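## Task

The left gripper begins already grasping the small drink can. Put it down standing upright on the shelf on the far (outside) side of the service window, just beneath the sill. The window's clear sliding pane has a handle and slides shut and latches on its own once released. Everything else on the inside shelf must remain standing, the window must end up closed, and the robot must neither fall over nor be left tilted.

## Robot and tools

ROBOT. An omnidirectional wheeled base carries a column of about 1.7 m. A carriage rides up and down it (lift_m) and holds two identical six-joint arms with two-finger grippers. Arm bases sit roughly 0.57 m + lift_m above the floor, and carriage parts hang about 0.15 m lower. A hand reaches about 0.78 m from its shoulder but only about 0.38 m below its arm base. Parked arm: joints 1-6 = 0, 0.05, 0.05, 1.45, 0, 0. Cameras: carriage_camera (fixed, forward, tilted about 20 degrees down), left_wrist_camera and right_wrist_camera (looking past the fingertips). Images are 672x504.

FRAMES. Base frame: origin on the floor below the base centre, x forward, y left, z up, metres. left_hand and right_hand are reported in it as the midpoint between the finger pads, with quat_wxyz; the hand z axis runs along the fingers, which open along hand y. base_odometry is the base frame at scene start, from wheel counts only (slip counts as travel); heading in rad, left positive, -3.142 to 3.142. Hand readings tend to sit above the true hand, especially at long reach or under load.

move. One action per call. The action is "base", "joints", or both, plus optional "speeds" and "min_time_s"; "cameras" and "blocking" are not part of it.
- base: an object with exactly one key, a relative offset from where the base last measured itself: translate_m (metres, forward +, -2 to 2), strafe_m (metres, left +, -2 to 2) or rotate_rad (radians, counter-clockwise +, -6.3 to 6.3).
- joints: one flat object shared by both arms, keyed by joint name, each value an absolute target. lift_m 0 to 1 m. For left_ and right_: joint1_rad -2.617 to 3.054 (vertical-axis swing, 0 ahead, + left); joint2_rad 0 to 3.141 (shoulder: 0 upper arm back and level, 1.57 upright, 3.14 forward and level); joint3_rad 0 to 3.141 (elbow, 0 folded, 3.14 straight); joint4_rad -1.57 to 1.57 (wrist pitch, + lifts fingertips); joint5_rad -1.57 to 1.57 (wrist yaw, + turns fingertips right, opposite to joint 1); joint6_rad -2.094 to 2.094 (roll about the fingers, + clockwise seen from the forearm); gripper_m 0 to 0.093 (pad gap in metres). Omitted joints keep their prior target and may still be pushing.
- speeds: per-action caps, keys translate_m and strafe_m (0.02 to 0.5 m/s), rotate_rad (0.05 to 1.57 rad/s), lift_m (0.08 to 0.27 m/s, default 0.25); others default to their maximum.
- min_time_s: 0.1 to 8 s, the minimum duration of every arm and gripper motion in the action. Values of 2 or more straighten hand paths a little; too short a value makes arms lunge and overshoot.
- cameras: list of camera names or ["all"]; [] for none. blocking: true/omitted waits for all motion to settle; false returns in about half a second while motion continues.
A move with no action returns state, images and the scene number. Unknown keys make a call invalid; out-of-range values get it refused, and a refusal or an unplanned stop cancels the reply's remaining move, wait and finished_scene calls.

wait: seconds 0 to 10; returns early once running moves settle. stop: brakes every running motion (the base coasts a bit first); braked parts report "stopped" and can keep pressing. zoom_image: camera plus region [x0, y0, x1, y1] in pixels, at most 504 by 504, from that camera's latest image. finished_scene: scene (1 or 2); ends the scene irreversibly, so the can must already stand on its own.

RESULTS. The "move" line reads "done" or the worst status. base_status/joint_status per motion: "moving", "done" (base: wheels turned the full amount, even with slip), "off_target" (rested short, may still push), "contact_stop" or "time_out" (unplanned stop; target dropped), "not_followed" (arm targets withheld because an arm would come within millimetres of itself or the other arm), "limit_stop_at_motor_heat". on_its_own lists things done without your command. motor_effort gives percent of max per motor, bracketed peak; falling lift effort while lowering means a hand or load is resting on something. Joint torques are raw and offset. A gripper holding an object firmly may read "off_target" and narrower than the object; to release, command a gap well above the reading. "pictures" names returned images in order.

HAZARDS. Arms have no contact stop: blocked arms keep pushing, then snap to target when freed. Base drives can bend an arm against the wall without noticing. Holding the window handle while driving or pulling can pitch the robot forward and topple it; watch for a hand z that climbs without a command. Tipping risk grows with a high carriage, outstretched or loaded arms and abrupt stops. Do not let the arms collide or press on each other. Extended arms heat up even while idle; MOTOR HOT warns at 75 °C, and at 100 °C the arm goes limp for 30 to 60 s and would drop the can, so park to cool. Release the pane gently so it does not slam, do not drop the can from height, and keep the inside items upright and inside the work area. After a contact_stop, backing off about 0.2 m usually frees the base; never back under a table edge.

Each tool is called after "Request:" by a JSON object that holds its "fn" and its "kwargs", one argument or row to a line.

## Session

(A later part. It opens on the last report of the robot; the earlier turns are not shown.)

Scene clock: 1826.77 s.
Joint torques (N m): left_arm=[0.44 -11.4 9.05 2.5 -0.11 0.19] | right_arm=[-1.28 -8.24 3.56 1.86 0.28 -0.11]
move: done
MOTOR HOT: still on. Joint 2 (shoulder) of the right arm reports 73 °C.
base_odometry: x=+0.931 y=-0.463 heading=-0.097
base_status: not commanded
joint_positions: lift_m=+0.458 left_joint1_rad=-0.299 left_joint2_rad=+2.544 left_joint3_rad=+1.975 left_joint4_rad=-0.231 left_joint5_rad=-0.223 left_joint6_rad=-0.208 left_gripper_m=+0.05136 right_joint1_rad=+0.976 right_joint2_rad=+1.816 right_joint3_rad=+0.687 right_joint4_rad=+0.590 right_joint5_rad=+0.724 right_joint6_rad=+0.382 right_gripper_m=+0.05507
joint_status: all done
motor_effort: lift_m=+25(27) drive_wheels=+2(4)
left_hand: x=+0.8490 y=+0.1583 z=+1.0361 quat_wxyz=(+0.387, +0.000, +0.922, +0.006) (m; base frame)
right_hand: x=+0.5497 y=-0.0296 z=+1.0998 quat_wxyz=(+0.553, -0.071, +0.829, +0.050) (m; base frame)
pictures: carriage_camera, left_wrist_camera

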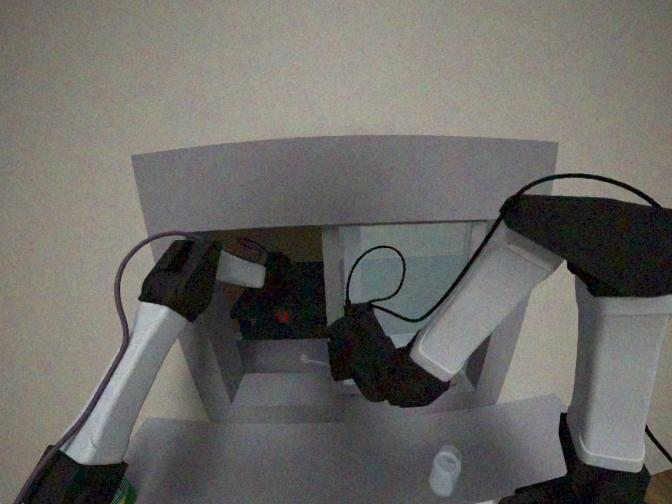

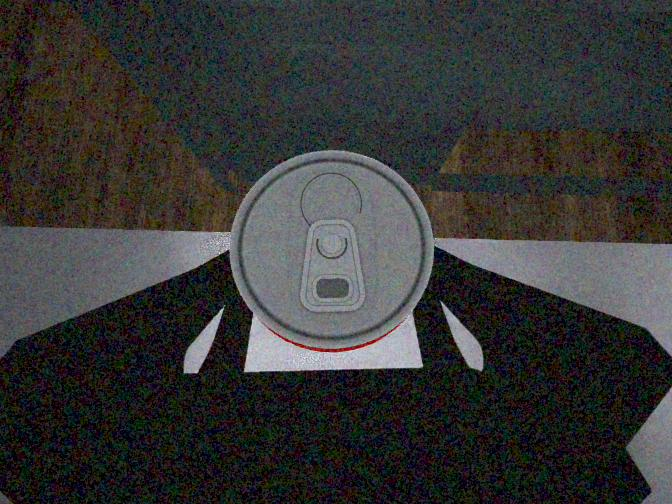

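Request:
{"fn": "move", "kwargs": {
  "joints": {"left_joint1_rad": -0.297, "left_joint2_rad": 2.829, "left_joint3_rad": 1.895, "left_joint4_rad": 0.2, "left_joint5_rad": -0.212, "left_joint6_rad": -0.2},
  "min_time_s": 1.8,
  "cameras": ["carriage_camera", "left_wrist_camera"]
}}

Scene clock: 1851.03 s.
Joint torques (N m): left_arm=[-0.03 -11.33 5.27 2.7 -0.09 0.17] | right_arm=[-1.28 -8.24 3.58 1.87 0.28 -0.11]
move: off_target
MOTOR HOT: cleared for the motors of the right arm.
base_odometry: x=+0.931 y=-0.463 heading=-0.097
base_status: not commanded
joint_positions: lift_m=+0.458 left_joint1_rad=-0.299 left_joint2_rad=+2.820 left_joint3_rad=+1.893 left_joint4_rad=+0.155 left_joint5_rad=-0.221 left_joint6_rad=-0.208 left_gripper_m=+0.05136 right_joint1_rad=+0.976 right_joint2_rad=+1.816 right_joint3_rad=+0.687 right_joint4_rad=+0.590 right_joint5_rad=+0.724 right_joint6_rad=+0.382 right_gripper_m=+0.05507
joint_status: left_joint4_rad off_target (ended at +0.155, target +0.200); the others done
motor_effort: lift_m=+24(28) drive_wheels=+2(2)
left_hand: x=+0.8428 y=+0.1599 z=+0.8976 quat_wxyz=(+0.400, -0.001, +0.917, +0.002) (m; base frame)
right_hand: x=+0.5497 y=-0.0296 z=+1.0998 quat_wxyz=(+0.553, -0.071, +0.829, +0.050) (m; base frame)
pictures: carriage_camera, left_wrist_camera

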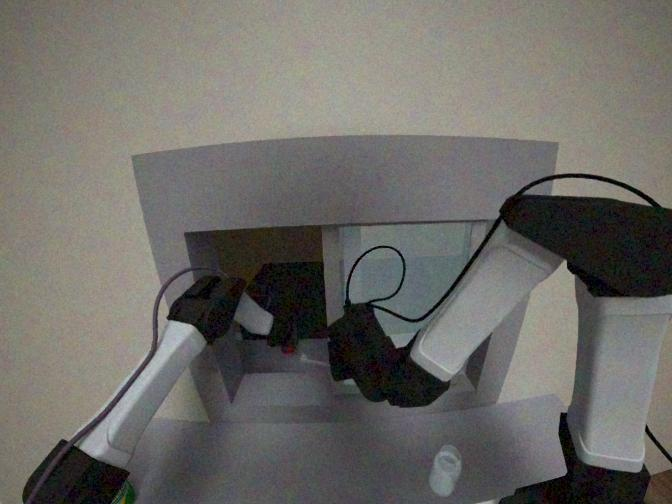

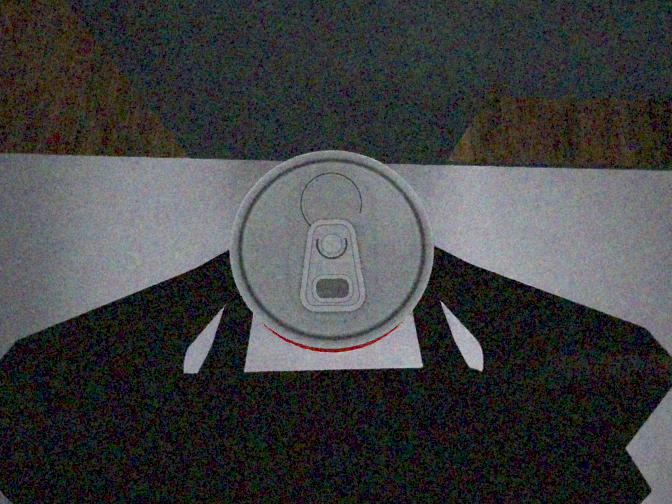

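Request:
{"fn": "move", "kwargs": {
  "joints": {"left_joint1_rad": -0.297, "left_joint2_rad": 2.921, "left_joint3_rad": 1.985, "left_joint4_rad": 0.241, "left_joint5_rad": -0.212, "left_joint6_rad": -0.2},
  "min_time_s": 1.2,
  "cameras": []
}}

Request:
{"fn": "move", "kwargs": {
  "joints": {"left_joint1_rad": -0.297, "left_joint2_rad": 2.952, "left_joint3_rad": 2.005, "left_joint4_rad": 0.252, "left_joint5_rad": -0.212, "left_joint6_rad": -0.2},
  "min_time_s": 0.8,
  "cameras": ["carriage_camera", "left_wrist_camera"]
}}

Request:
{"fn": "zoom_image", "kwargs": {
  "camera": "carriage_camera",
  "region": [240, 320, 330, 390]
}}

Scene clock: 1866.30 s.
Joint torques (N m): left_arm=[0.03 -10.09 6.65 2.23 -0.06 0.16] | right_arm=[-1.28 -8.24 3.58 1.86 0.28 -0.11]
move: done
base_odometry: x=+0.931 y=-0.463 heading=-0.097
base_status: not commanded
joint_positions: lift_m=+0.458 left_joint1_rad=-0.299 left_joint2_rad=+2.893 left_joint3_rad=+1.969 left_joint4_rad=+0.249 left_joint5_rad=-0.221 left_joint6_rad=-0.208 left_gripper_m=+0.05136 right_joint1_rad=+0.976 right_joint2_rad=+1.816 right_joint3_rad=+0.687 right_joint4_rad=+0.590 right_joint5_rad=+0.724 right_joint6_rad=+0.382 right_gripper_m=+0.05507
joint_status: all done
motor_effort: lift_m=+25(28) drive_wheels=-4(5)
left_hand: x=+0.8632 y=+0.1536 z=+0.8972 quat_wxyz=(+0.441, -0.007, +0.897, -0.011) (m; base frame)
right_hand: x=+0.5497 y=-0.0296 z=+1.0998 quat_wxyz=(+0.553, -0.071, +0.829, +0.050) (m; base frame)
pictures: none
No camera images: "cameras" was empty.

Scene clock: 1867.40 s.
Joint torques (N m): left_arm=[0.12 -9.59 6.2 2.03 -0.06 0.17] | right_arm=[-1.28 -8.24 3.56 1.86 0.28 -0.11]
move: done
base_odometry: x=+0.931 y=-0.463 heading=-0.097
base_status: not commanded
joint_positions: lift_m=+0.458 left_joint1_rad=-0.299 left_joint2_rad=+2.918 left_joint3_rad=+1.994 left_joint4_rad=+0.280 left_joint5_rad=-0.221 left_joint6_rad=-0.208 left_gripper_m=+0.05136 right_joint1_rad=+0.976 right_joint2_rad=+1.816 right_joint3_rad=+0.687 right_joint4_rad=+0.590 right_joint5_rad=+0.724 right_joint6_rad=+0.382 right_gripper_m=+0.05507
joint_status: all done
motor_effort: lift_m=+25(27) drive_wheels=-4(5)
left_hand: x=+0.8693 y=+0.1518 z=+0.8971 quat_wxyz=(+0.455, -0.009, +0.890, -0.016) (m; base frame)
right_hand: x=+0.5497 y=-0.0296 z=+1.0998 quat_wxyz=(+0.553, -0.071, +0.829, +0.050) (m; base frame)
pictures: carriage_camera, left_wrist_camera

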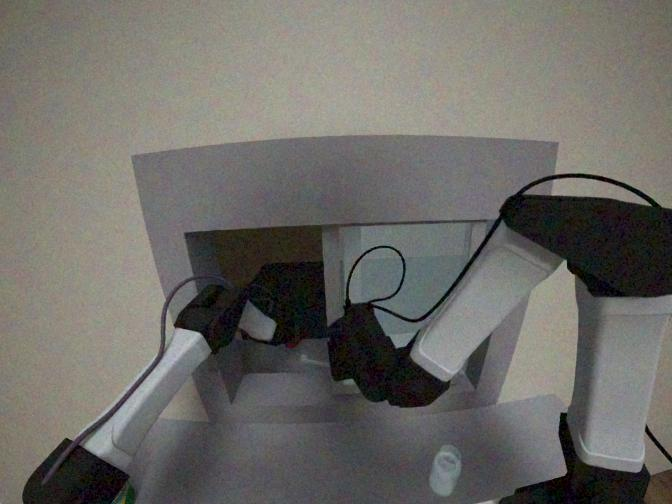

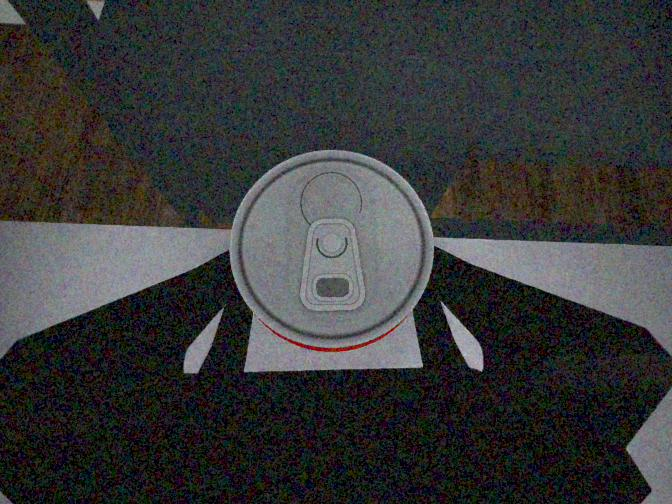

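Scaled by 5.600 from the camera's 672x504 image, which has a finer 960x720 frame.

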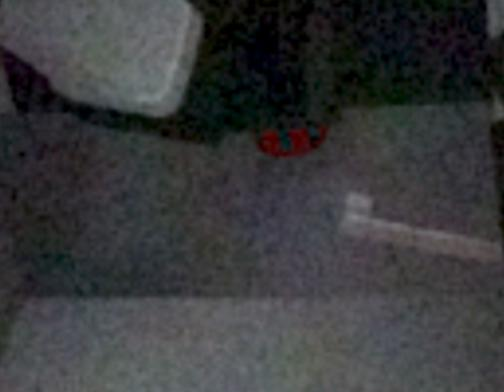

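Request:
{"fn": "move", "kwargs": {
  "joints": {"left_joint1_rad": -0.31, "left_joint2_rad": 2.72, "left_joint3_rad": 1.75, "left_joint4_rad": 0.235, "left_joint5_rad": -0.221, "left_joint6_rad": -0.207},
  "min_time_s": 1.5,
  "cameras": ["carriage_camera", "left_wrist_camera"]
}}

Scene clock: 1888.60 s.
Joint torques (N m): left_arm=[-0.84 -15.69 4.25 2 -0.21 0.06] | right_arm=[-1.28 -8.24 3.56 1.86 0.28 -0.11]
move: done
base_odometry: x=+0.931 y=-0.463 heading=-0.097
base_status: not commanded
joint_positions: lift_m=+0.458 left_joint1_rad=-0.303 left_joint2_rad=+2.770 left_joint3_rad=+1.757 left_joint4_rad=+0.254 left_joint5_rad=-0.221 left_joint6_rad=-0.208 left_gripper_m=+0.05136 right_joint1_rad=+0.976 right_joint2_rad=+1.816 right_joint3_rad=+0.687 right_joint4_rad=+0.590 right_joint5_rad=+0.724 right_joint6_rad=+0.382 right_gripper_m=+0.05507
joint_status: all done
motor_effort: lift_m=+25(27) drive_wheels=-4(5)
left_hand: x=+0.8263 y=+0.1625 z=+0.8962 quat_wxyz=(+0.405, +0.000, +0.914, -0.001) (m; base frame)
right_hand: x=+0.5497 y=-0.0296 z=+1.0998 quat_wxyz=(+0.553, -0.071, +0.829, +0.050) (m; base frame)
pictures: carriage_camera, left_wrist_camera

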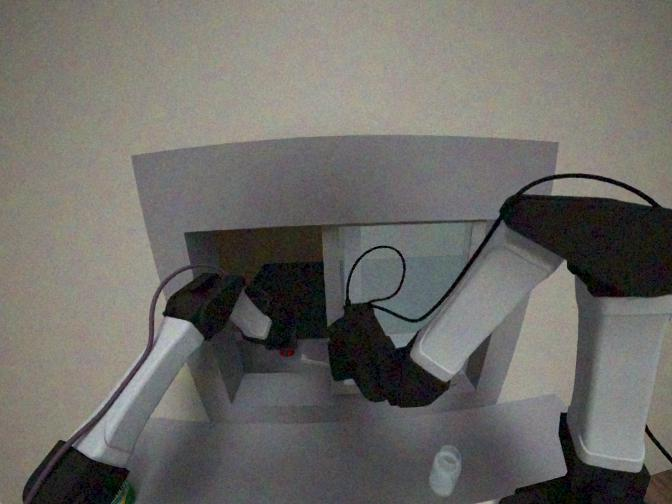

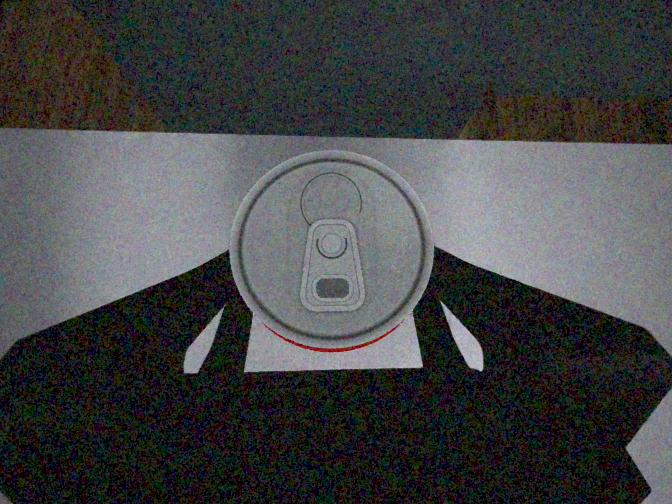

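Request:
{"fn": "move", "kwargs": {
  "joints": {"left_joint1_rad": -0.31, "left_joint2_rad": 2.795, "left_joint3_rad": 1.765, "left_joint4_rad": 0.25, "left_joint5_rad": -0.221, "left_joint6_rad": -0.207},
  "min_time_s": 0.8,
  "cameras": ["carriage_camera", "left_wrist_camera"]
}}

Request:
{"fn": "zoom_image", "kwargs": {
  "camera": "carriage_camera",
  "region": [230, 310, 340, 390]
}}

Scene clock: 1897.33 s.
Joint torques (N m): left_arm=[-0.8 -9.58 5.59 2.19 -0.19 0.05] | right_arm=[-1.26 -8.25 3.58 1.86 0.28 -0.11]
move: done
base_odometry: x=+0.931 y=-0.463 heading=-0.097
base_status: not commanded
joint_positions: lift_m=+0.458 left_joint1_rad=-0.303 left_joint2_rad=+2.770 left_joint3_rad=+1.757 left_joint4_rad=+0.254 left_joint5_rad=-0.221 left_joint6_rad=-0.208 left_gripper_m=+0.05136 right_joint1_rad=+0.976 right_joint2_rad=+1.816 right_joint3_rad=+0.687 right_joint4_rad=+0.590 right_joint5_rad=+0.724 right_joint6_rad=+0.382 right_gripper_m=+0.05507
joint_status: all done
motor_effort: lift_m=+25(27) drive_wheels=-4(5)
left_hand: x=+0.8263 y=+0.1625 z=+0.8962 quat_wxyz=(+0.405, +0.000, +0.914, -0.001) (m; base frame)
right_hand: x=+0.5497 y=-0.0296 z=+1.0998 quat_wxyz=(+0.553, -0.071, +0.829, +0.050) (m; base frame)
pictures: carriage_camera, left_wrist_camera

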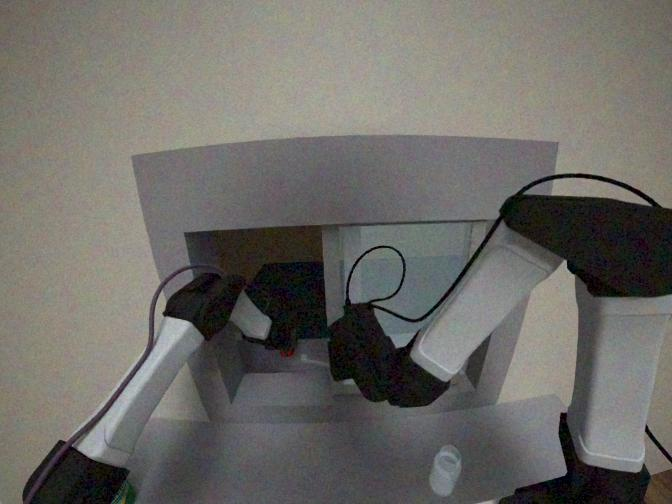

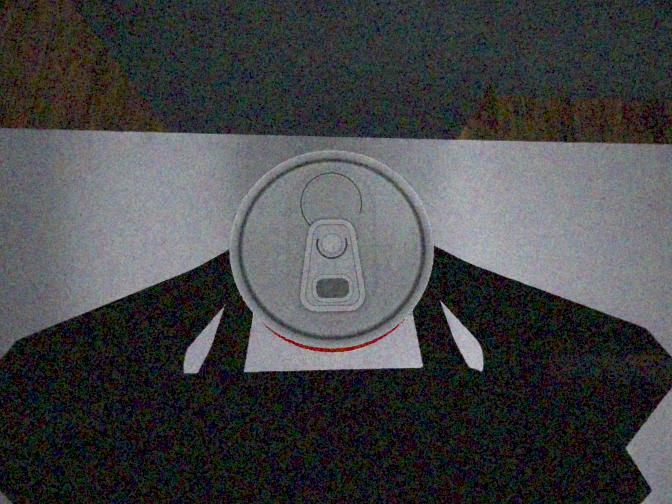

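Scaled by 4.582 from the camera's 672x504 image, which has a finer 960x720 frame.

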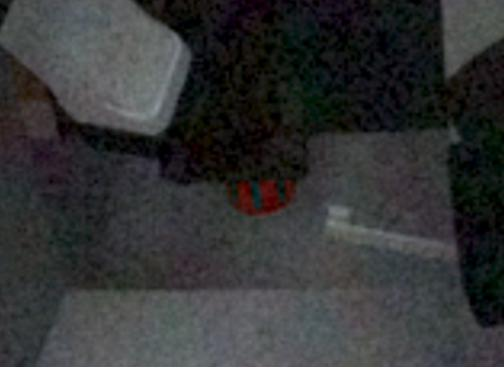

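Request:
{"fn": "move", "kwargs": {
  "joints": {"left_joint1_rad": -0.308, "left_joint2_rad": 2.815, "left_joint3_rad": 1.77, "left_joint4_rad": 0.245, "left_joint5_rad": -0.221, "left_joint6_rad": -0.207},
  "min_time_s": 0.8,
  "cameras": ["left_wrist_camera"]
}}

Scene clock: 1903.53 s.
Joint torques (N m): left_arm=[-0.68 -8.76 5.64 1.9 -0.17 0.11] | right_arm=[-1.29 -8.24 3.56 1.86 0.28 -0.11]
move: done
base_odometry: x=+0.931 y=-0.463 heading=-0.097
base_status: not commanded
joint_positions: lift_m=+0.458 left_joint1_rad=-0.303 left_joint2_rad=+2.779 left_joint3_rad=+1.760 left_joint4_rad=+0.273 left_joint5_rad=-0.221 left_joint6_rad=-0.208 left_gripper_m=+0.05136 right_joint1_rad=+0.976 right_joint2_rad=+1.816 right_joint3_rad=+0.687 right_joint4_rad=+0.590 right_joint5_rad=+0.724 right_joint6_rad=+0.382 right_gripper_m=+0.05507
joint_status: all done
motor_effort: lift_m=+27(28) drive_wheels=-4(5)
left_hand: x=+0.8282 y=+0.1619 z=+0.8952 quat_wxyz=(+0.411, -0.001, +0.912, -0.003) (m; base frame)
right_hand: x=+0.5497 y=-0.0296 z=+1.0998 quat_wxyz=(+0.553, -0.071, +0.829, +0.050) (m; base frame)
pictures: left_wrist_camera

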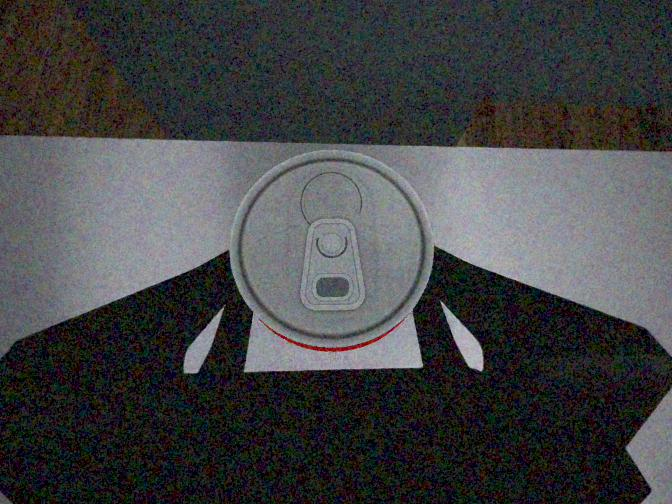

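Request:
{"fn": "move", "kwargs": {
  "joints": {"left_joint1_rad": -0.303, "left_joint2_rad": 2.77, "left_joint3_rad": 1.76, "left_joint4_rad": 0.265, "left_joint5_rad": -0.221, "left_joint6_rad": -0.208},
  "min_time_s": 0.8,
  "cameras": []
}}

Request:
{"fn": "move", "kwargs": {
  "joints": {"left_gripper_m": 0.062},
  "min_time_s": 1.5,
  "cameras": ["left_wrist_camera"]
}}

Scene clock: 1909.90 s.
Joint torques (N m): left_arm=[-0.17 -12.29 4.75 2.11 -0.19 0.05] | right_arm=[-1.28 -8.24 3.59 1.86 0.28 -0.11]
move: done
base_odometry: x=+0.931 y=-0.463 heading=-0.097
base_status: not commanded
joint_positions: lift_m=+0.458 left_joint1_rad=-0.303 left_joint2_rad=+2.779 left_joint3_rad=+1.760 left_joint4_rad=+0.276 left_joint5_rad=-0.221 left_joint6_rad=-0.208 left_gripper_m=+0.05136 right_joint1_rad=+0.976 right_joint2_rad=+1.816 right_joint3_rad=+0.687 right_joint4_rad=+0.590 right_joint5_rad=+0.724 right_joint6_rad=+0.382 right_gripper_m=+0.05507
joint_status: all done
motor_effort: lift_m=+25(28) drive_wheels=-5(5)
left_hand: x=+0.8287 y=+0.1618 z=+0.8958 quat_wxyz=(+0.412, -0.001, +0.911, -0.003) (m; base frame)
right_hand: x=+0.5497 y=-0.0296 z=+1.0998 quat_wxyz=(+0.553, -0.071, +0.829, +0.050) (m; base frame)
pictures: none
No camera images: "cameras" was empty.

Scene clock: 1911.70 s.
Joint torques (N m): left_arm=[-0.23 -12.3 4.89 2.22 -0.19 0.07] | right_arm=[-1.29 -8.25 3.56 1.87 0.29 -0.11]
move: done
base_odometry: x=+0.931 y=-0.463 heading=-0.097
base_status: not commanded
joint_positions: lift_m=+0.458 left_joint1_rad=-0.303 left_joint2_rad=+2.779 left_joint3_rad=+1.760 left_joint4_rad=+0.265 left_joint5_rad=-0.221 left_joint6_rad=-0.208 left_gripper_m=+0.06194 right_joint1_rad=+0.976 right_joint2_rad=+1.816 right_joint3_rad=+0.687 right_joint4_rad=+0.590 right_joint5_rad=+0.724 right_joint6_rad=+0.382 right_gripper_m=+0.05507
joint_status: all done
motor_effort: lift_m=+24(28) drive_wheels=-4(5)
left_hand: x=+0.8269 y=+0.1623 z=+0.8938 quat_wxyz=(+0.408, -0.001, +0.913, -0.002) (m; base frame)
right_hand: x=+0.5497 y=-0.0296 z=+1.0998 quat_wxyz=(+0.553, -0.071, +0.829, +0.050) (m; base frame)
pictures: left_wrist_camera

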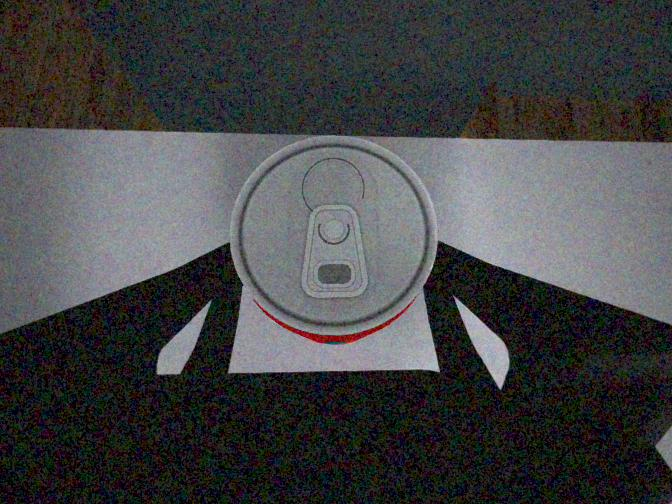

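Request:
{"fn": "move", "kwargs": {
  "joints": {"left_gripper_m": 0.076},
  "min_time_s": 0.8,
  "cameras": []
}}

Request:
{"fn": "move", "kwargs": {
  "joints": {"left_joint1_rad": -0.354, "left_joint2_rad": 2.36, "left_joint3_rad": 1.288, "left_joint4_rad": 0.35, "left_joint5_rad": -0.256, "left_joint6_rad": -0.242},
  "min_time_s": 2.0,
  "cameras": ["left_wrist_camera", "carriage_camera"]
}}

Scene clock: 1929.33 s.
Joint torques (N m): left_arm=[-0.18 -12.4 4.79 2.2 -0.17 0.08] | right_arm=[-1.28 -8.23 3.56 1.86 0.28 -0.11]
move: done
base_odometry: x=+0.931 y=-0.463 heading=-0.097
base_status: not commanded
joint_positions: lift_m=+0.458 left_joint1_rad=-0.303 left_joint2_rad=+2.779 left_joint3_rad=+1.760 left_joint4_rad=+0.265 left_joint5_rad=-0.221 left_joint6_rad=-0.208 left_gripper_m=+0.07591 right_joint1_rad=+0.976 right_joint2_rad=+1.816 right_joint3_rad=+0.687 right_joint4_rad=+0.590 right_joint5_rad=+0.724 right_joint6_rad=+0.382 right_gripper_m=+0.05507
joint_status: all done
motor_effort: lift_m=+26(29) drive_wheels=-4(5)
left_hand: x=+0.8269 y=+0.1623 z=+0.8938 quat_wxyz=(+0.408, -0.001, +0.913, -0.002) (m; base frame)
right_hand: x=+0.5497 y=-0.0296 z=+1.0998 quat_wxyz=(+0.553, -0.071, +0.829, +0.050) (m; base frame)
pictures: none
No camera images: "cameras" was empty.

Scene clock: 1931.63 s.
Joint torques (N m): left_arm=[-0.92 -13.76 4.08 2.34 -0.39 -0.06] | right_arm=[-1.29 -8.27 3.55 1.86 0.28 -0.11]
move: done
base_odometry: x=+0.931 y=-0.463 heading=-0.097
base_status: not commanded
joint_positions: lift_m=+0.458 left_joint1_rad=-0.347 left_joint2_rad=+2.408 left_joint3_rad=+1.292 left_joint4_rad=+0.334 left_joint5_rad=-0.239 left_joint6_rad=-0.229 left_gripper_m=+0.07591 right_joint1_rad=+0.976 right_joint2_rad=+1.816 right_joint3_rad=+0.687 right_joint4_rad=+0.590 right_joint5_rad=+0.724 right_joint6_rad=+0.382 right_gripper_m=+0.05507
joint_status: all done
motor_effort: lift_m=+27(28) drive_wheels=-4(5)
left_hand: x=+0.7509 y=+0.1636 z=+0.9558 quat_wxyz=(+0.397, +0.008, +0.918, -0.003) (m; base frame)
right_hand: x=+0.5497 y=-0.0296 z=+1.0998 quat_wxyz=(+0.553, -0.071, +0.829, +0.050) (m; base frame)
pictures: carriage_camera, left_wrist_camera

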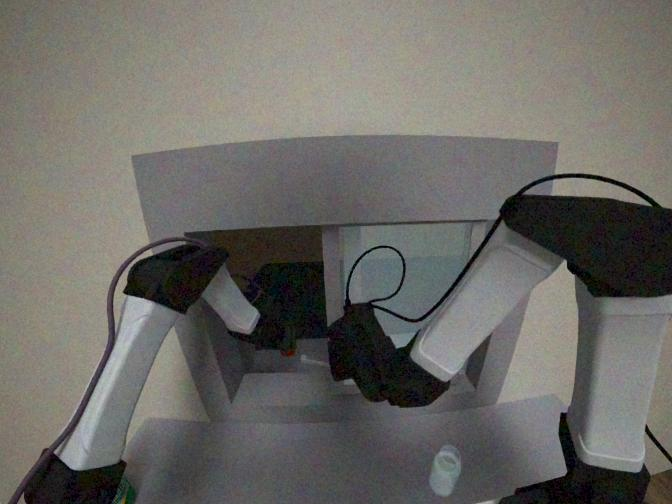

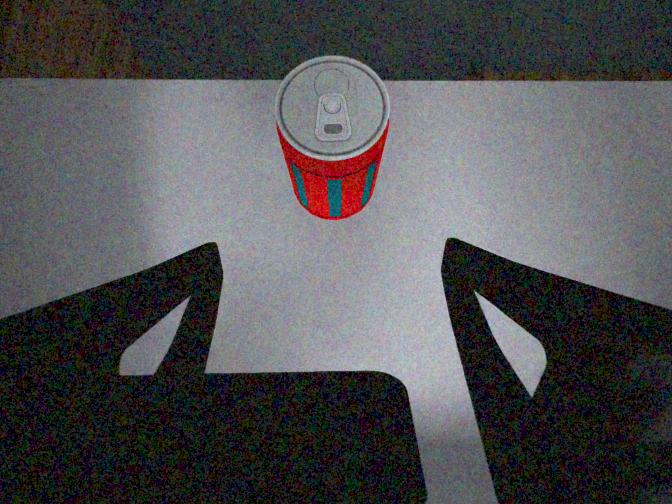

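Request:
{"fn": "move", "kwargs": {
  "joints": {"left_joint1_rad": -0.503, "left_joint2_rad": 1.623, "left_joint3_rad": 0.82, "left_joint4_rad": 0.02, "left_joint5_rad": -0.37, "left_joint6_rad": -0.36, "left_gripper_m": 0.05},
  "min_time_s": 2.0,
  "cameras": ["left_wrist_camera"]
}}

Request:
{"fn": "move", "kwargs": {
  "joints": {"left_joint1_rad": -0.753, "left_joint2_rad": 0.93, "left_joint3_rad": 0.765, "left_joint4_rad": -0.73, "left_joint5_rad": -0.51, "left_joint6_rad": -0.56},
  "min_time_s": 2.0,
  "cameras": []
}}

Request:
{"fn": "move", "kwargs": {
  "joints": {"left_joint1_rad": 0.0, "left_joint2_rad": 0.05, "left_joint3_rad": 0.05, "left_joint4_rad": 1.45, "left_joint5_rad": 0.0, "left_joint6_rad": 0.0},
  "min_time_s": 2.5,
  "cameras": ["carriage_camera", "right_wrist_camera"]
}}

Scene clock: 1952.50 s.
Joint torques (N m): left_arm=[-0.79 -8.18 5.09 2.11 -0.48 -0.09] | right_arm=[-1.28 -8.25 3.56 1.86 0.28 -0.1]
move: done
base_odometry: x=+0.931 y=-0.463 heading=-0.097
base_status: not commanded
joint_positions: lift_m=+0.458 left_joint1_rad=-0.496 left_joint2_rad=+1.653 left_joint3_rad=+0.823 left_joint4_rad=+0.022 left_joint5_rad=-0.353 left_joint6_rad=-0.347 left_gripper_m=+0.05009 right_joint1_rad=+0.976 right_joint2_rad=+1.816 right_joint3_rad=+0.687 right_joint4_rad=+0.590 right_joint5_rad=+0.724 right_joint6_rad=+0.382 right_gripper_m=+0.05507
joint_status: all done
motor_effort: lift_m=+24(27) drive_wheels=-4(5)
left_hand: x=+0.6136 y=+0.1671 z=+1.0955 quat_wxyz=(+0.401, +0.003, +0.916, -0.001) (m; base frame)
right_hand: x=+0.5497 y=-0.0296 z=+1.0998 quat_wxyz=(+0.553, -0.071, +0.829, +0.050) (m; base frame)
pictures: left_wrist_camera

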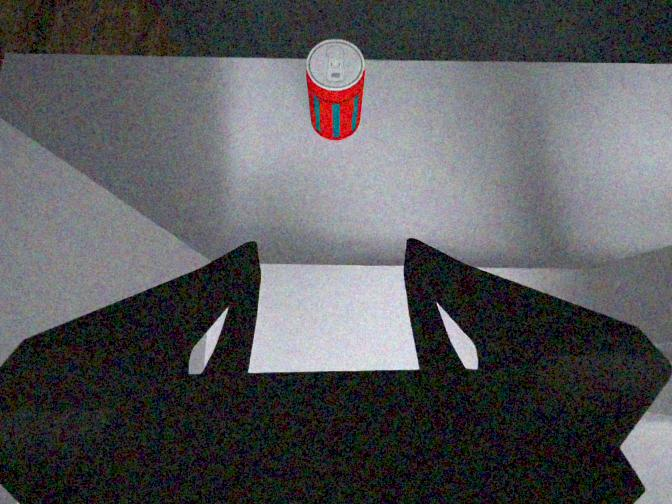

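Scene clock: 1954.83 s.
Joint torques (N m): left_arm=[-0.92 -2.3 5.6 1.92 -0.57 -0.08] | right_arm=[-1.28 -8.25 3.59 1.86 0.28 -0.1]
move: done
base_odometry: x=+0.931 y=-0.463 heading=-0.097
base_status: not commanded
joint_positions: lift_m=+0.458 left_joint1_rad=-0.746 left_joint2_rad=+0.941 left_joint3_rad=+0.768 left_joint4_rad=-0.728 left_joint5_rad=-0.492 left_joint6_rad=-0.546 left_gripper_m=+0.05009 right_joint1_rad=+0.976 right_joint2_rad=+1.816 right_joint3_rad=+0.687 right_joint4_rad=+0.590 right_joint5_rad=+0.724 right_joint6_rad=+0.382 right_gripper_m=+0.05507
joint_status: all done
motor_effort: lift_m=+28(28) drive_wheels=-4(5)
left_hand: x=+0.4647 y=+0.1976 z=+1.1965 quat_wxyz=(+0.393, +0.011, +0.919, -0.008) (m; base frame)
right_hand: x=+0.5497 y=-0.0296 z=+1.0998 quat_wxyz=(+0.553, -0.071, +0.829, +0.050) (m; base frame)
pictures: none
No camera images: "cameras" was empty.

Scene clock: 1957.73 s.
Joint torques (N m): left_arm=[0.51 2.3 4.08 -0.06 0.14 0.22] | right_arm=[-1.29 -8.24 3.58 1.86 0.29 -0.1]
move: done
base_odometry: x=+0.931 y=-0.463 heading=-0.097
base_status: not commanded
joint_positions: lift_m=+0.458 left_joint1_rad=-0.007 left_joint2_rad=+0.058 left_joint3_rad=+0.054 left_joint4_rad=+1.441 left_joint5_rad=-0.017 left_joint6_rad=-0.013 left_gripper_m=+0.05009 right_joint1_rad=+0.976 right_joint2_rad=+1.816 right_joint3_rad=+0.687 right_joint4_rad=+0.590 right_joint5_rad=+0.724 right_joint6_rad=+0.382 right_gripper_m=+0.05507
joint_status: all done
motor_effort: lift_m=+26(30) drive_wheels=-5(5)
left_hand: x=+0.2546 y=+0.3146 z=+1.4643 quat_wxyz=(+0.998, -0.009, +0.067, -0.010) (m; base frame)
right_hand: x=+0.5497 y=-0.0296 z=+1.0998 quat_wxyz=(+0.553, -0.071, +0.829, +0.050) (m; base frame)
pictures: carriage_camera, right_wrist_camera

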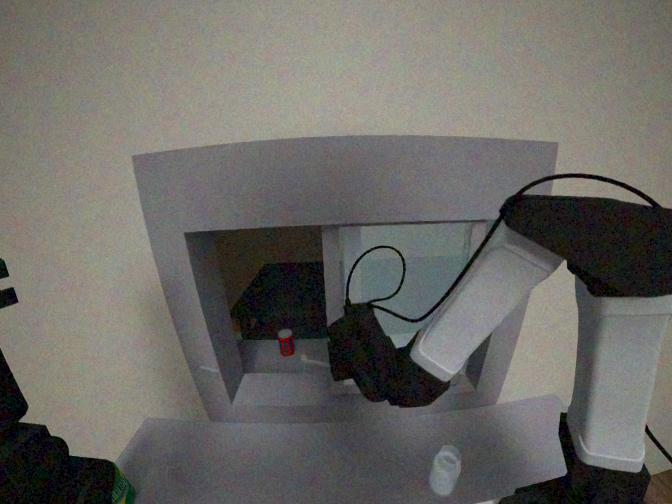

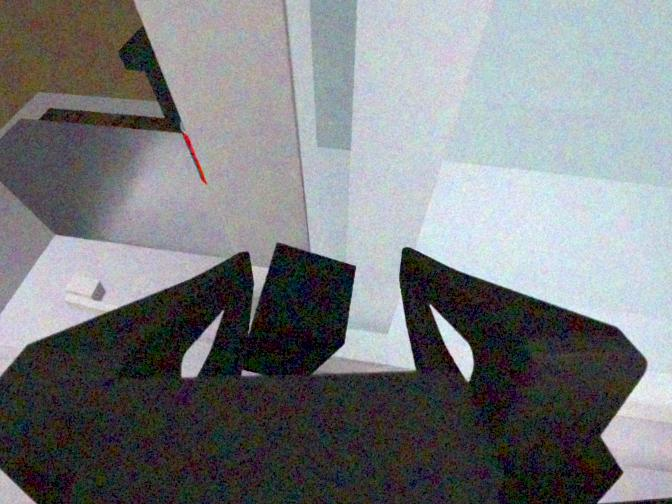

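Request:
{"fn": "move", "kwargs": {
  "joints": {"right_joint1_rad": 1.033, "right_joint2_rad": 1.911, "right_joint3_rad": 0.83, "right_joint4_rad": 0.519, "right_joint5_rad": 0.775, "right_joint6_rad": 0.428},
  "min_time_s": 1.2,
  "cameras": []
}}

Request:
{"fn": "move", "kwargs": {
  "joints": {"right_joint1_rad": 1.103, "right_joint2_rad": 2.038, "right_joint3_rad": 1.037, "right_joint4_rad": 0.398, "right_joint5_rad": 0.833, "right_joint6_rad": 0.482},
  "min_time_s": 1.4,
  "cameras": []
}}

Request:
{"fn": "move", "kwargs": {
  "joints": {"right_joint1_rad": 1.16, "right_joint2_rad": 2.173, "right_joint3_rad": 1.268, "right_joint4_rad": 0.262, "right_joint5_rad": 0.878, "right_joint6_rad": 0.531},
  "min_time_s": 1.4,
  "cameras": ["right_wrist_camera"]
}}

Scene clock: 1974.17 s.
Joint torques (N m): left_arm=[0.64 2.19 4.11 -0.11 0.16 0.22] | right_arm=[-0.24 -5.52 6.48 1.64 0.48 0.07]
move: done
base_odometry: x=+0.931 y=-0.463 heading=-0.097
base_status: not commanded
joint_positions: lift_m=+0.458 left_joint1_rad=-0.007 left_joint2_rad=+0.058 left_joint3_rad=+0.054 left_joint4_rad=+1.443 left_joint5_rad=-0.015 left_joint6_rad=-0.013 left_gripper_m=+0.05009 right_joint1_rad=+1.034 right_joint2_rad=+1.896 right_joint3_rad=+0.813 right_joint4_rad=+0.540 right_joint5_rad=+0.752 right_joint6_rad=+0.422 right_gripper_m=+0.05507
joint_status: all done
motor_effort: lift_m=+26(27) drive_wheels=+2(5)
left_hand: x=+0.2541 y=+0.3143 z=+1.4643 quat_wxyz=(+0.998, -0.008, +0.066, -0.010) (m; base frame)
right_hand: x=+0.5494 y=+0.0090 z=+1.1025 quat_wxyz=(+0.554, -0.072, +0.827, +0.065) (m; base frame)
pictures: none
No camera images: "cameras" was empty.

Scene clock: 1975.87 s.
Joint torques (N m): left_arm=[0.59 2.32 4.14 -0.08 0.15 0.21] | right_arm=[-0.06 -6.43 7.04 1.54 0.49 0.02]
move: done
base_odometry: x=+0.931 y=-0.463 heading=-0.097
base_status: not commanded
joint_positions: lift_m=+0.458 left_joint1_rad=-0.007 left_joint2_rad=+0.058 left_joint3_rad=+0.054 left_joint4_rad=+1.443 left_joint5_rad=-0.015 left_joint6_rad=-0.013 left_gripper_m=+0.05009 right_joint1_rad=+1.102 right_joint2_rad=+2.019 right_joint3_rad=+1.016 right_joint4_rad=+0.428 right_joint5_rad=+0.808 right_joint6_rad=+0.476 right_gripper_m=+0.05507
joint_status: all done
motor_effort: lift_m=+25(28) drive_wheels=+2(2)
left_hand: x=+0.2541 y=+0.3143 z=+1.4643 quat_wxyz=(+0.998, -0.008, +0.066, -0.010) (m; base frame)
right_hand: x=+0.5488 y=+0.0592 z=+1.1022 quat_wxyz=(+0.555, -0.070, +0.826, +0.068) (m; base frame)
pictures: none
No camera images: "cameras" was empty.

Scene clock: 1977.57 s.
Joint torques (N m): left_arm=[0.69 2.25 4.07 -0.09 0.15 0.22] | right_arm=[-0.06 -7.47 7.39 1.47 0.43 0.06]
move: done
base_odometry: x=+0.931 y=-0.463 heading=-0.097
base_status: not commanded
joint_positions: lift_m=+0.458 left_joint1_rad=-0.007 left_joint2_rad=+0.058 left_joint3_rad=+0.054 left_joint4_rad=+1.444 left_joint5_rad=-0.015 left_joint6_rad=-0.013 left_gripper_m=+0.05009 right_joint1_rad=+1.159 right_joint2_rad=+2.152 right_joint3_rad=+1.246 right_joint4_rad=+0.294 right_joint5_rad=+0.854 right_joint6_rad=+0.525 right_gripper_m=+0.05507
joint_status: all done
motor_effort: lift_m=+25(27) drive_wheels=+2(2)
left_hand: x=+0.2540 y=+0.3143 z=+1.4643 quat_wxyz=(+0.998, -0.008, +0.066, -0.010) (m; base frame)
right_hand: x=+0.5472 y=+0.1095 z=+1.1006 quat_wxyz=(+0.554, -0.071, +0.827, +0.068) (m; base frame)
pictures: right_wrist_camera

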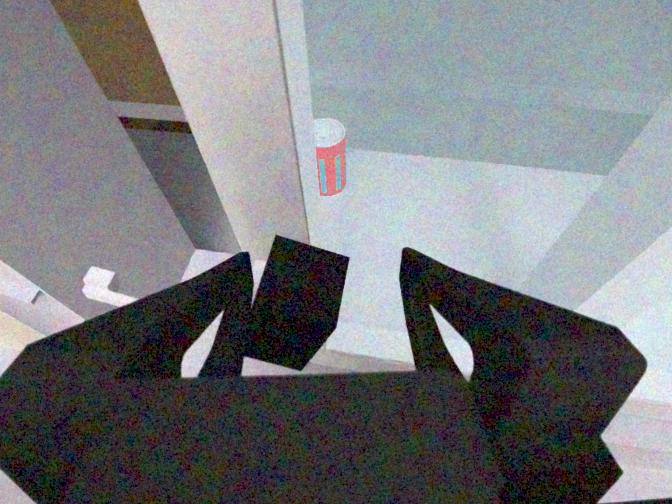

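Request:
{"fn": "move", "kwargs": {
  "joints": {"right_joint1_rad": 1.207, "right_joint2_rad": 2.325, "right_joint3_rad": 1.53, "right_joint4_rad": 0.09, "right_joint5_rad": 0.908, "right_joint6_rad": 0.574},
  "min_time_s": 1.4,
  "cameras": []
}}

Request:
{"fn": "move", "kwargs": {
  "joints": {"right_joint1_rad": 1.24, "right_joint2_rad": 2.485, "right_joint3_rad": 1.85, "right_joint4_rad": -0.09, "right_joint5_rad": 0.938, "right_joint6_rad": 0.611},
  "min_time_s": 1.4,
  "cameras": ["right_wrist_camera"]
}}

Request:
{"fn": "move", "kwargs": {
  "joints": {"right_joint1_rad": 1.252, "right_joint2_rad": 2.577, "right_joint3_rad": 2.038, "right_joint4_rad": -0.19, "right_joint5_rad": 0.946, "right_joint6_rad": 0.625},
  "min_time_s": 1.2,
  "cameras": ["right_wrist_camera"]
}}

Request:
{"fn": "move", "kwargs": {
  "joints": {"right_joint1_rad": 1.268, "right_joint2_rad": 2.6745, "right_joint3_rad": 2.24, "right_joint4_rad": -0.295, "right_joint5_rad": 0.958, "right_joint6_rad": 0.639},
  "min_time_s": 1.2,
  "cameras": ["right_wrist_camera"]
}}

Scene clock: 1986.00 s.
Joint torques (N m): left_arm=[0.66 2.21 4.11 -0.09 0.13 0.22] | right_arm=[-0.12 -8.47 7.73 1.34 0.56 0.06]
move: done
base_odometry: x=+0.931 y=-0.463 heading=-0.097
base_status: not commanded
joint_positions: lift_m=+0.458 left_joint1_rad=-0.007 left_joint2_rad=+0.058 left_joint3_rad=+0.054 left_joint4_rad=+1.444 left_joint5_rad=-0.015 left_joint6_rad=-0.013 left_gripper_m=+0.05009 right_joint1_rad=+1.206 right_joint2_rad=+2.302 right_joint3_rad=+1.506 right_joint4_rad=+0.123 right_joint5_rad=+0.886 right_joint6_rad=+0.567 right_gripper_m=+0.05507
joint_status: all done
motor_effort: lift_m=+25(28) drive_wheels=+2(2)
left_hand: x=+0.2540 y=+0.3143 z=+1.4643 quat_wxyz=(+0.998, -0.008, +0.066, -0.010) (m; base frame)
right_hand: x=+0.5433 y=+0.1583 z=+1.0930 quat_wxyz=(+0.547, -0.079, +0.831, +0.060) (m; base frame)
pictures: none
No camera images: "cameras" was empty.

Scene clock: 1987.70 s.
Joint torques (N m): left_arm=[0.57 2.3 4.07 -0.09 0.13 0.22] | right_arm=[-0.2 -9.55 8.2 1.34 0.57 0.05]
move: done
base_odometry: x=+0.931 y=-0.463 heading=-0.097
base_status: not commanded
joint_positions: lift_m=+0.458 left_joint1_rad=-0.007 left_joint2_rad=+0.058 left_joint3_rad=+0.054 left_joint4_rad=+1.444 left_joint5_rad=-0.015 left_joint6_rad=-0.013 left_gripper_m=+0.05009 right_joint1_rad=+1.240 right_joint2_rad=+2.461 right_joint3_rad=+1.825 right_joint4_rad=-0.057 right_joint5_rad=+0.916 right_joint6_rad=+0.604 right_gripper_m=+0.05507
joint_status: all done
motor_effort: lift_m=+26(28) drive_wheels=+2(2)
left_hand: x=+0.2540 y=+0.3143 z=+1.4643 quat_wxyz=(+0.998, -0.008, +0.066, -0.010) (m; base frame)
right_hand: x=+0.5438 y=+0.2073 z=+1.0978 quat_wxyz=(+0.549, -0.076, +0.830, +0.062) (m; base frame)
pictures: right_wrist_camera

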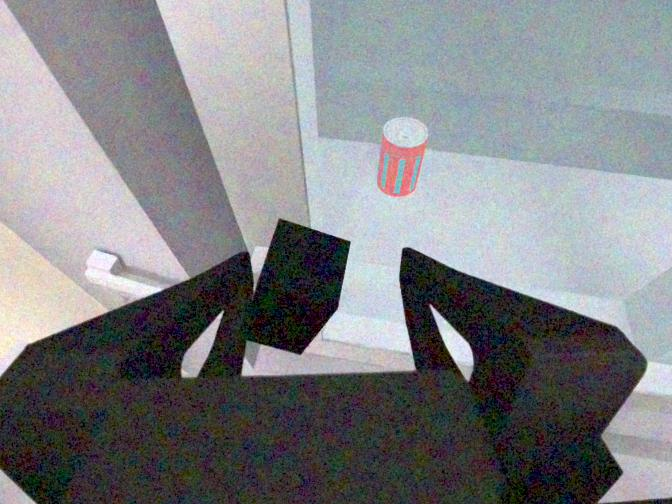

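Scene clock: 1989.20 s.
Joint torques (N m): left_arm=[0.69 2.3 3.96 -0.09 0.12 0.21] | right_arm=[0.24 -10.21 8.69 1.38 0.49 0.1]
move: done
base_odometry: x=+0.931 y=-0.463 heading=-0.097
base_status: not commanded
joint_positions: lift_m=+0.458 left_joint1_rad=-0.007 left_joint2_rad=+0.058 left_joint3_rad=+0.054 left_joint4_rad=+1.444 left_joint5_rad=-0.015 left_joint6_rad=-0.013 left_gripper_m=+0.05009 right_joint1_rad=+1.248 right_joint2_rad=+2.555 right_joint3_rad=+2.008 right_joint4_rad=-0.169 right_joint5_rad=+0.931 right_joint6_rad=+0.617 right_gripper_m=+0.05507
joint_status: all done
motor_effort: lift_m=+25(27) drive_wheels=+2(2)
left_hand: x=+0.2540 y=+0.3143 z=+1.4643 quat_wxyz=(+0.998, -0.008, +0.066, -0.010) (m; base frame)
right_hand: x=+0.5473 y=+0.2264 z=+1.0974 quat_wxyz=(+0.549, -0.075, +0.831, +0.054) (m; base frame)
pictures: right_wrist_camera

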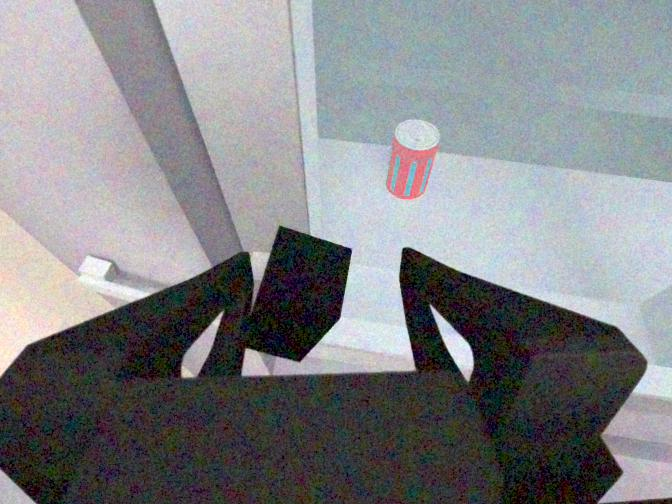

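Scene clock: 1990.70 s.
Joint torques (N m): left_arm=[0.51 2.28 4.18 -0.09 0.14 0.22] | right_arm=[0.62 -10.76 9.13 1.47 0.41 0.11]
move: done
base_odometry: x=+0.931 y=-0.463 heading=-0.097
base_status: not commanded
joint_positions: lift_m=+0.458 left_joint1_rad=-0.007 left_joint2_rad=+0.058 left_joint3_rad=+0.054 left_joint4_rad=+1.444 left_joint5_rad=-0.015 left_joint6_rad=-0.013 left_gripper_m=+0.05009 right_joint1_rad=+1.259 right_joint2_rad=+2.654 right_joint3_rad=+2.206 right_joint4_rad=-0.288 right_joint5_rad=+0.951 right_joint6_rad=+0.630 right_gripper_m=+0.05507
joint_status: all done
motor_effort: lift_m=+24(27) drive_wheels=+2(2)
left_hand: x=+0.2540 y=+0.3143 z=+1.4643 quat_wxyz=(+0.998, -0.008, +0.066, -0.010) (m; base frame)
right_hand: x=+0.5480 y=+0.2440 z=+1.0986 quat_wxyz=(+0.550, -0.075, +0.830, +0.047) (m; base frame)
pictures: right_wrist_camera

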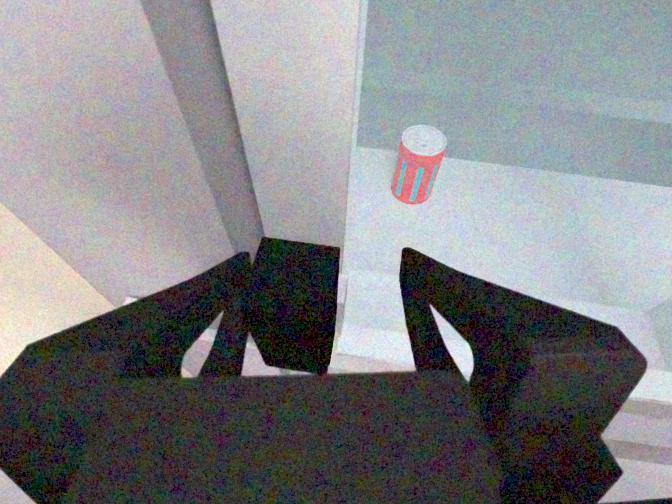

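Request:
{"fn": "move", "kwargs": {
  "joints": {"right_joint1_rad": 1.342, "right_joint2_rad": 2.545, "right_joint3_rad": 2.075, "right_joint4_rad": -0.315, "right_joint5_rad": 1.012, "right_joint6_rad": 0.737, "right_gripper_m": 0.06},
  "min_time_s": 1.5,
  "cameras": ["right_wrist_camera"]
}}

Request:
{"fn": "move", "kwargs": {
  "joints": {"right_joint1_rad": 1.324, "right_joint2_rad": 2.37, "right_joint3_rad": 1.676, "right_joint4_rad": 0.15, "right_joint5_rad": 0.764, "right_joint6_rad": 0.397},
  "min_time_s": 1.5,
  "cameras": ["right_wrist_camera"]
}}

Request:
{"fn": "move", "kwargs": {
  "joints": {"right_joint1_rad": 1.2, "right_joint2_rad": 2.01, "right_joint3_rad": 1.13, "right_joint4_rad": 0.49, "right_joint5_rad": 0.33, "right_joint6_rad": 0.0},
  "min_time_s": 1.5,
  "cameras": ["right_wrist_camera"]
}}

Request:
{"fn": "move", "kwargs": {
  "joints": {"right_joint1_rad": 1.2, "right_joint2_rad": 0.05, "right_joint3_rad": 0.06, "right_joint4_rad": 1.43, "right_joint5_rad": 0.0, "right_joint6_rad": 0.0},
  "min_time_s": 2.5,
  "cameras": ["carriage_camera"]
}}

Scene clock: 2004.83 s.
Joint torques (N m): left_arm=[0.54 2.25 4.12 -0.1 0.13 0.19] | right_arm=[0.55 -15.91 4.96 1.4 0.47 0.1]
move: done
base_odometry: x=+0.931 y=-0.463 heading=-0.097
base_status: not commanded
joint_positions: lift_m=+0.458 left_joint1_rad=-0.007 left_joint2_rad=+0.058 left_joint3_rad=+0.054 left_joint4_rad=+1.444 left_joint5_rad=-0.015 left_joint6_rad=-0.013 left_gripper_m=+0.05009 right_joint1_rad=+1.333 right_joint2_rad=+2.597 right_joint3_rad=+2.091 right_joint4_rad=-0.309 right_joint5_rad=+1.004 right_joint6_rad=+0.727 right_gripper_m=+0.05991
joint_status: all done
motor_effort: lift_m=+26(28) drive_wheels=+2(2)
left_hand: x=+0.2540 y=+0.3143 z=+1.4643 quat_wxyz=(+0.998, -0.008, +0.066, -0.010) (m; base frame)
right_hand: x=+0.5045 y=+0.2406 z=+1.0926 quat_wxyz=(+0.550, -0.074, +0.831, +0.047) (m; base frame)
pictures: right_wrist_camera

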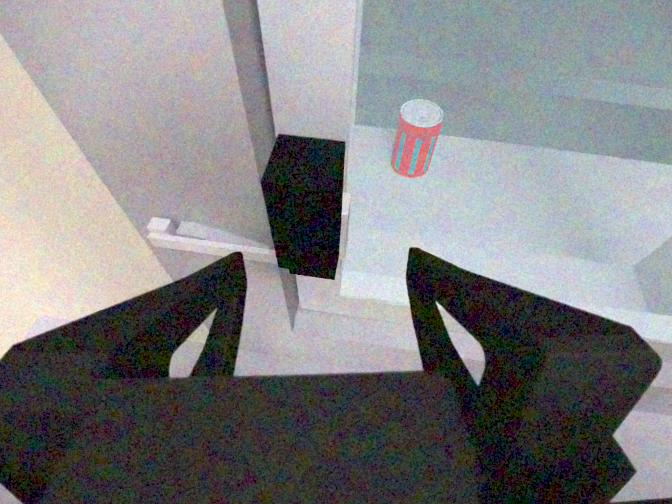

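Scene clock: 2006.70 s.
Joint torques (N m): left_arm=[0.64 2.35 4.11 -0.07 0.12 0.24] | right_arm=[-0.96 -14.93 4.82 1.95 0.23 -0.06]
move: done
base_odometry: x=+0.931 y=-0.463 heading=-0.097
base_status: not commanded
joint_positions: lift_m=+0.458 left_joint1_rad=-0.007 left_joint2_rad=+0.058 left_joint3_rad=+0.054 left_joint4_rad=+1.444 left_joint5_rad=-0.015 left_joint6_rad=-0.013 left_gripper_m=+0.05009 right_joint1_rad=+1.333 right_joint2_rad=+2.421 right_joint3_rad=+1.691 right_joint4_rad=+0.136 right_joint5_rad=+0.773 right_joint6_rad=+0.407 right_gripper_m=+0.05991
joint_status: all done
motor_effort: lift_m=+26(28) drive_wheels=+2(2)
left_hand: x=+0.2540 y=+0.3143 z=+1.4643 quat_wxyz=(+0.998, -0.008, +0.066, -0.010) (m; base frame)
right_hand: x=+0.4803 y=+0.2483 z=+1.0888 quat_wxyz=(+0.535, -0.207, +0.811, +0.118) (m; base frame)
pictures: right_wrist_camera

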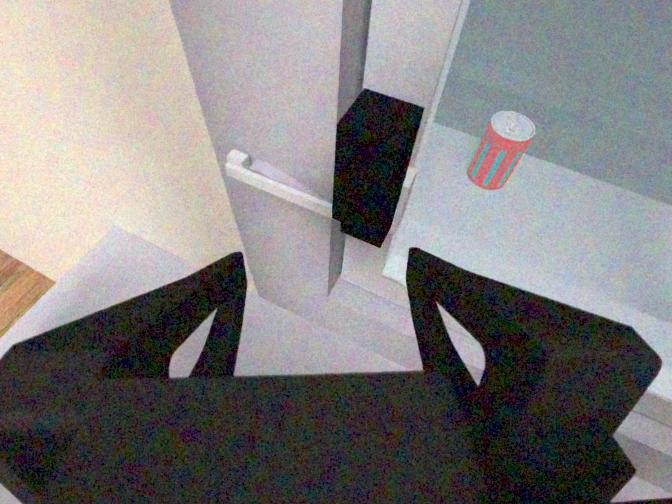

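Scene clock: 2008.57 s.
Joint torques (N m): left_arm=[0.62 2.3 4.19 -0.1 0.14 0.22] | right_arm=[-0.8 -11.69 4.57 2.25 -0.01 -0.07]
move: done
base_odometry: x=+0.931 y=-0.463 heading=-0.097
base_status: not commanded
joint_positions: lift_m=+0.458 left_joint1_rad=-0.007 left_joint2_rad=+0.058 left_joint3_rad=+0.054 left_joint4_rad=+1.444 left_joint5_rad=-0.014 left_joint6_rad=-0.013 left_gripper_m=+0.05009 right_joint1_rad=+1.208 right_joint2_rad=+2.051 right_joint3_rad=+1.145 right_joint4_rad=+0.476 right_joint5_rad=+0.339 right_joint6_rad=+0.010 right_gripper_m=+0.05991
joint_status: all done
motor_effort: lift_m=+27(27) drive_wheels=+2(2)
left_hand: x=+0.2540 y=+0.3141 z=+1.4643 quat_wxyz=(+0.998, -0.007, +0.066, -0.010) (m; base frame)
right_hand: x=+0.4717 y=+0.1880 z=+1.1235 quat_wxyz=(+0.518, -0.392, +0.737, +0.188) (m; base frame)
pictures: right_wrist_camera

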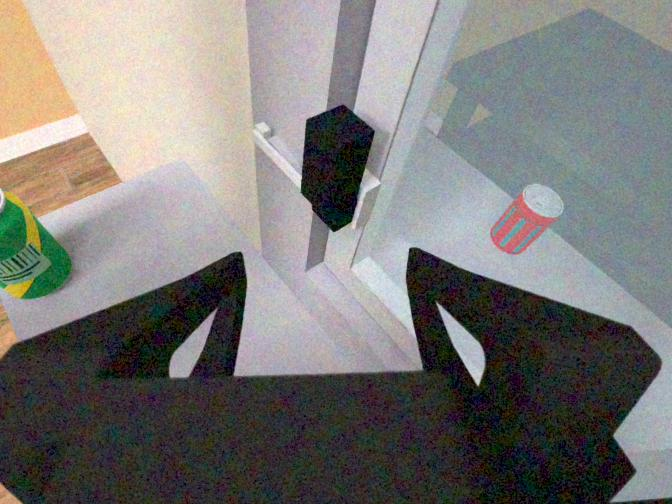

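Scene clock: 2011.37 s.
Joint torques (N m): left_arm=[0.51 2.24 4.11 -0.11 0.1 0.22] | right_arm=[-0.83 2.69 3.82 -0.25 -0.1 -0.08]
move: done
base_odometry: x=+0.931 y=-0.463 heading=-0.097
base_status: not commanded
joint_positions: lift_m=+0.458 left_joint1_rad=-0.007 left_joint2_rad=+0.058 left_joint3_rad=+0.054 left_joint4_rad=+1.444 left_joint5_rad=-0.013 left_joint6_rad=-0.013 left_gripper_m=+0.05009 right_joint1_rad=+1.208 right_joint2_rad=+0.059 right_joint3_rad=+0.074 right_joint4_rad=+1.421 right_joint5_rad=+0.009 right_joint6_rad=+0.009 right_gripper_m=+0.05992
joint_status: all done
motor_effort: lift_m=+24(28) drive_wheels=+2(2)
left_hand: x=+0.2538 y=+0.3139 z=+1.4644 quat_wxyz=(+0.998, -0.007, +0.065, -0.009) (m; base frame)
right_hand: x=+0.2333 y=-0.2806 z=+1.4691 quat_wxyz=(+0.819, -0.035, +0.058, +0.570) (m; base frame)
pictures: carriage_camera

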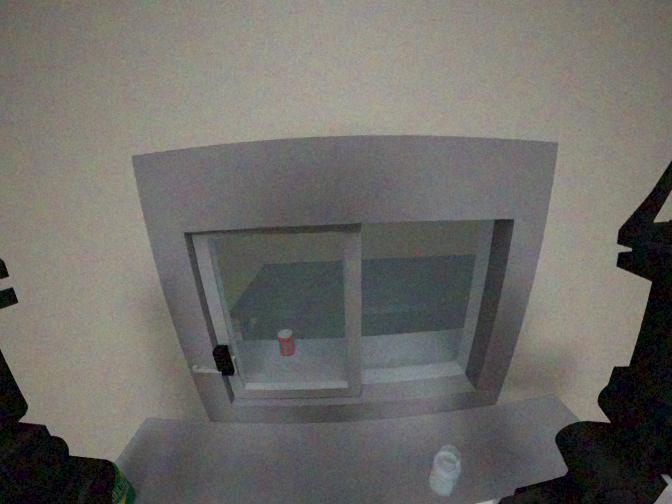

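Request:
{"fn": "finished_scene", "kwargs": {
  "scene": 1
}}

The scene is finished: the task was done.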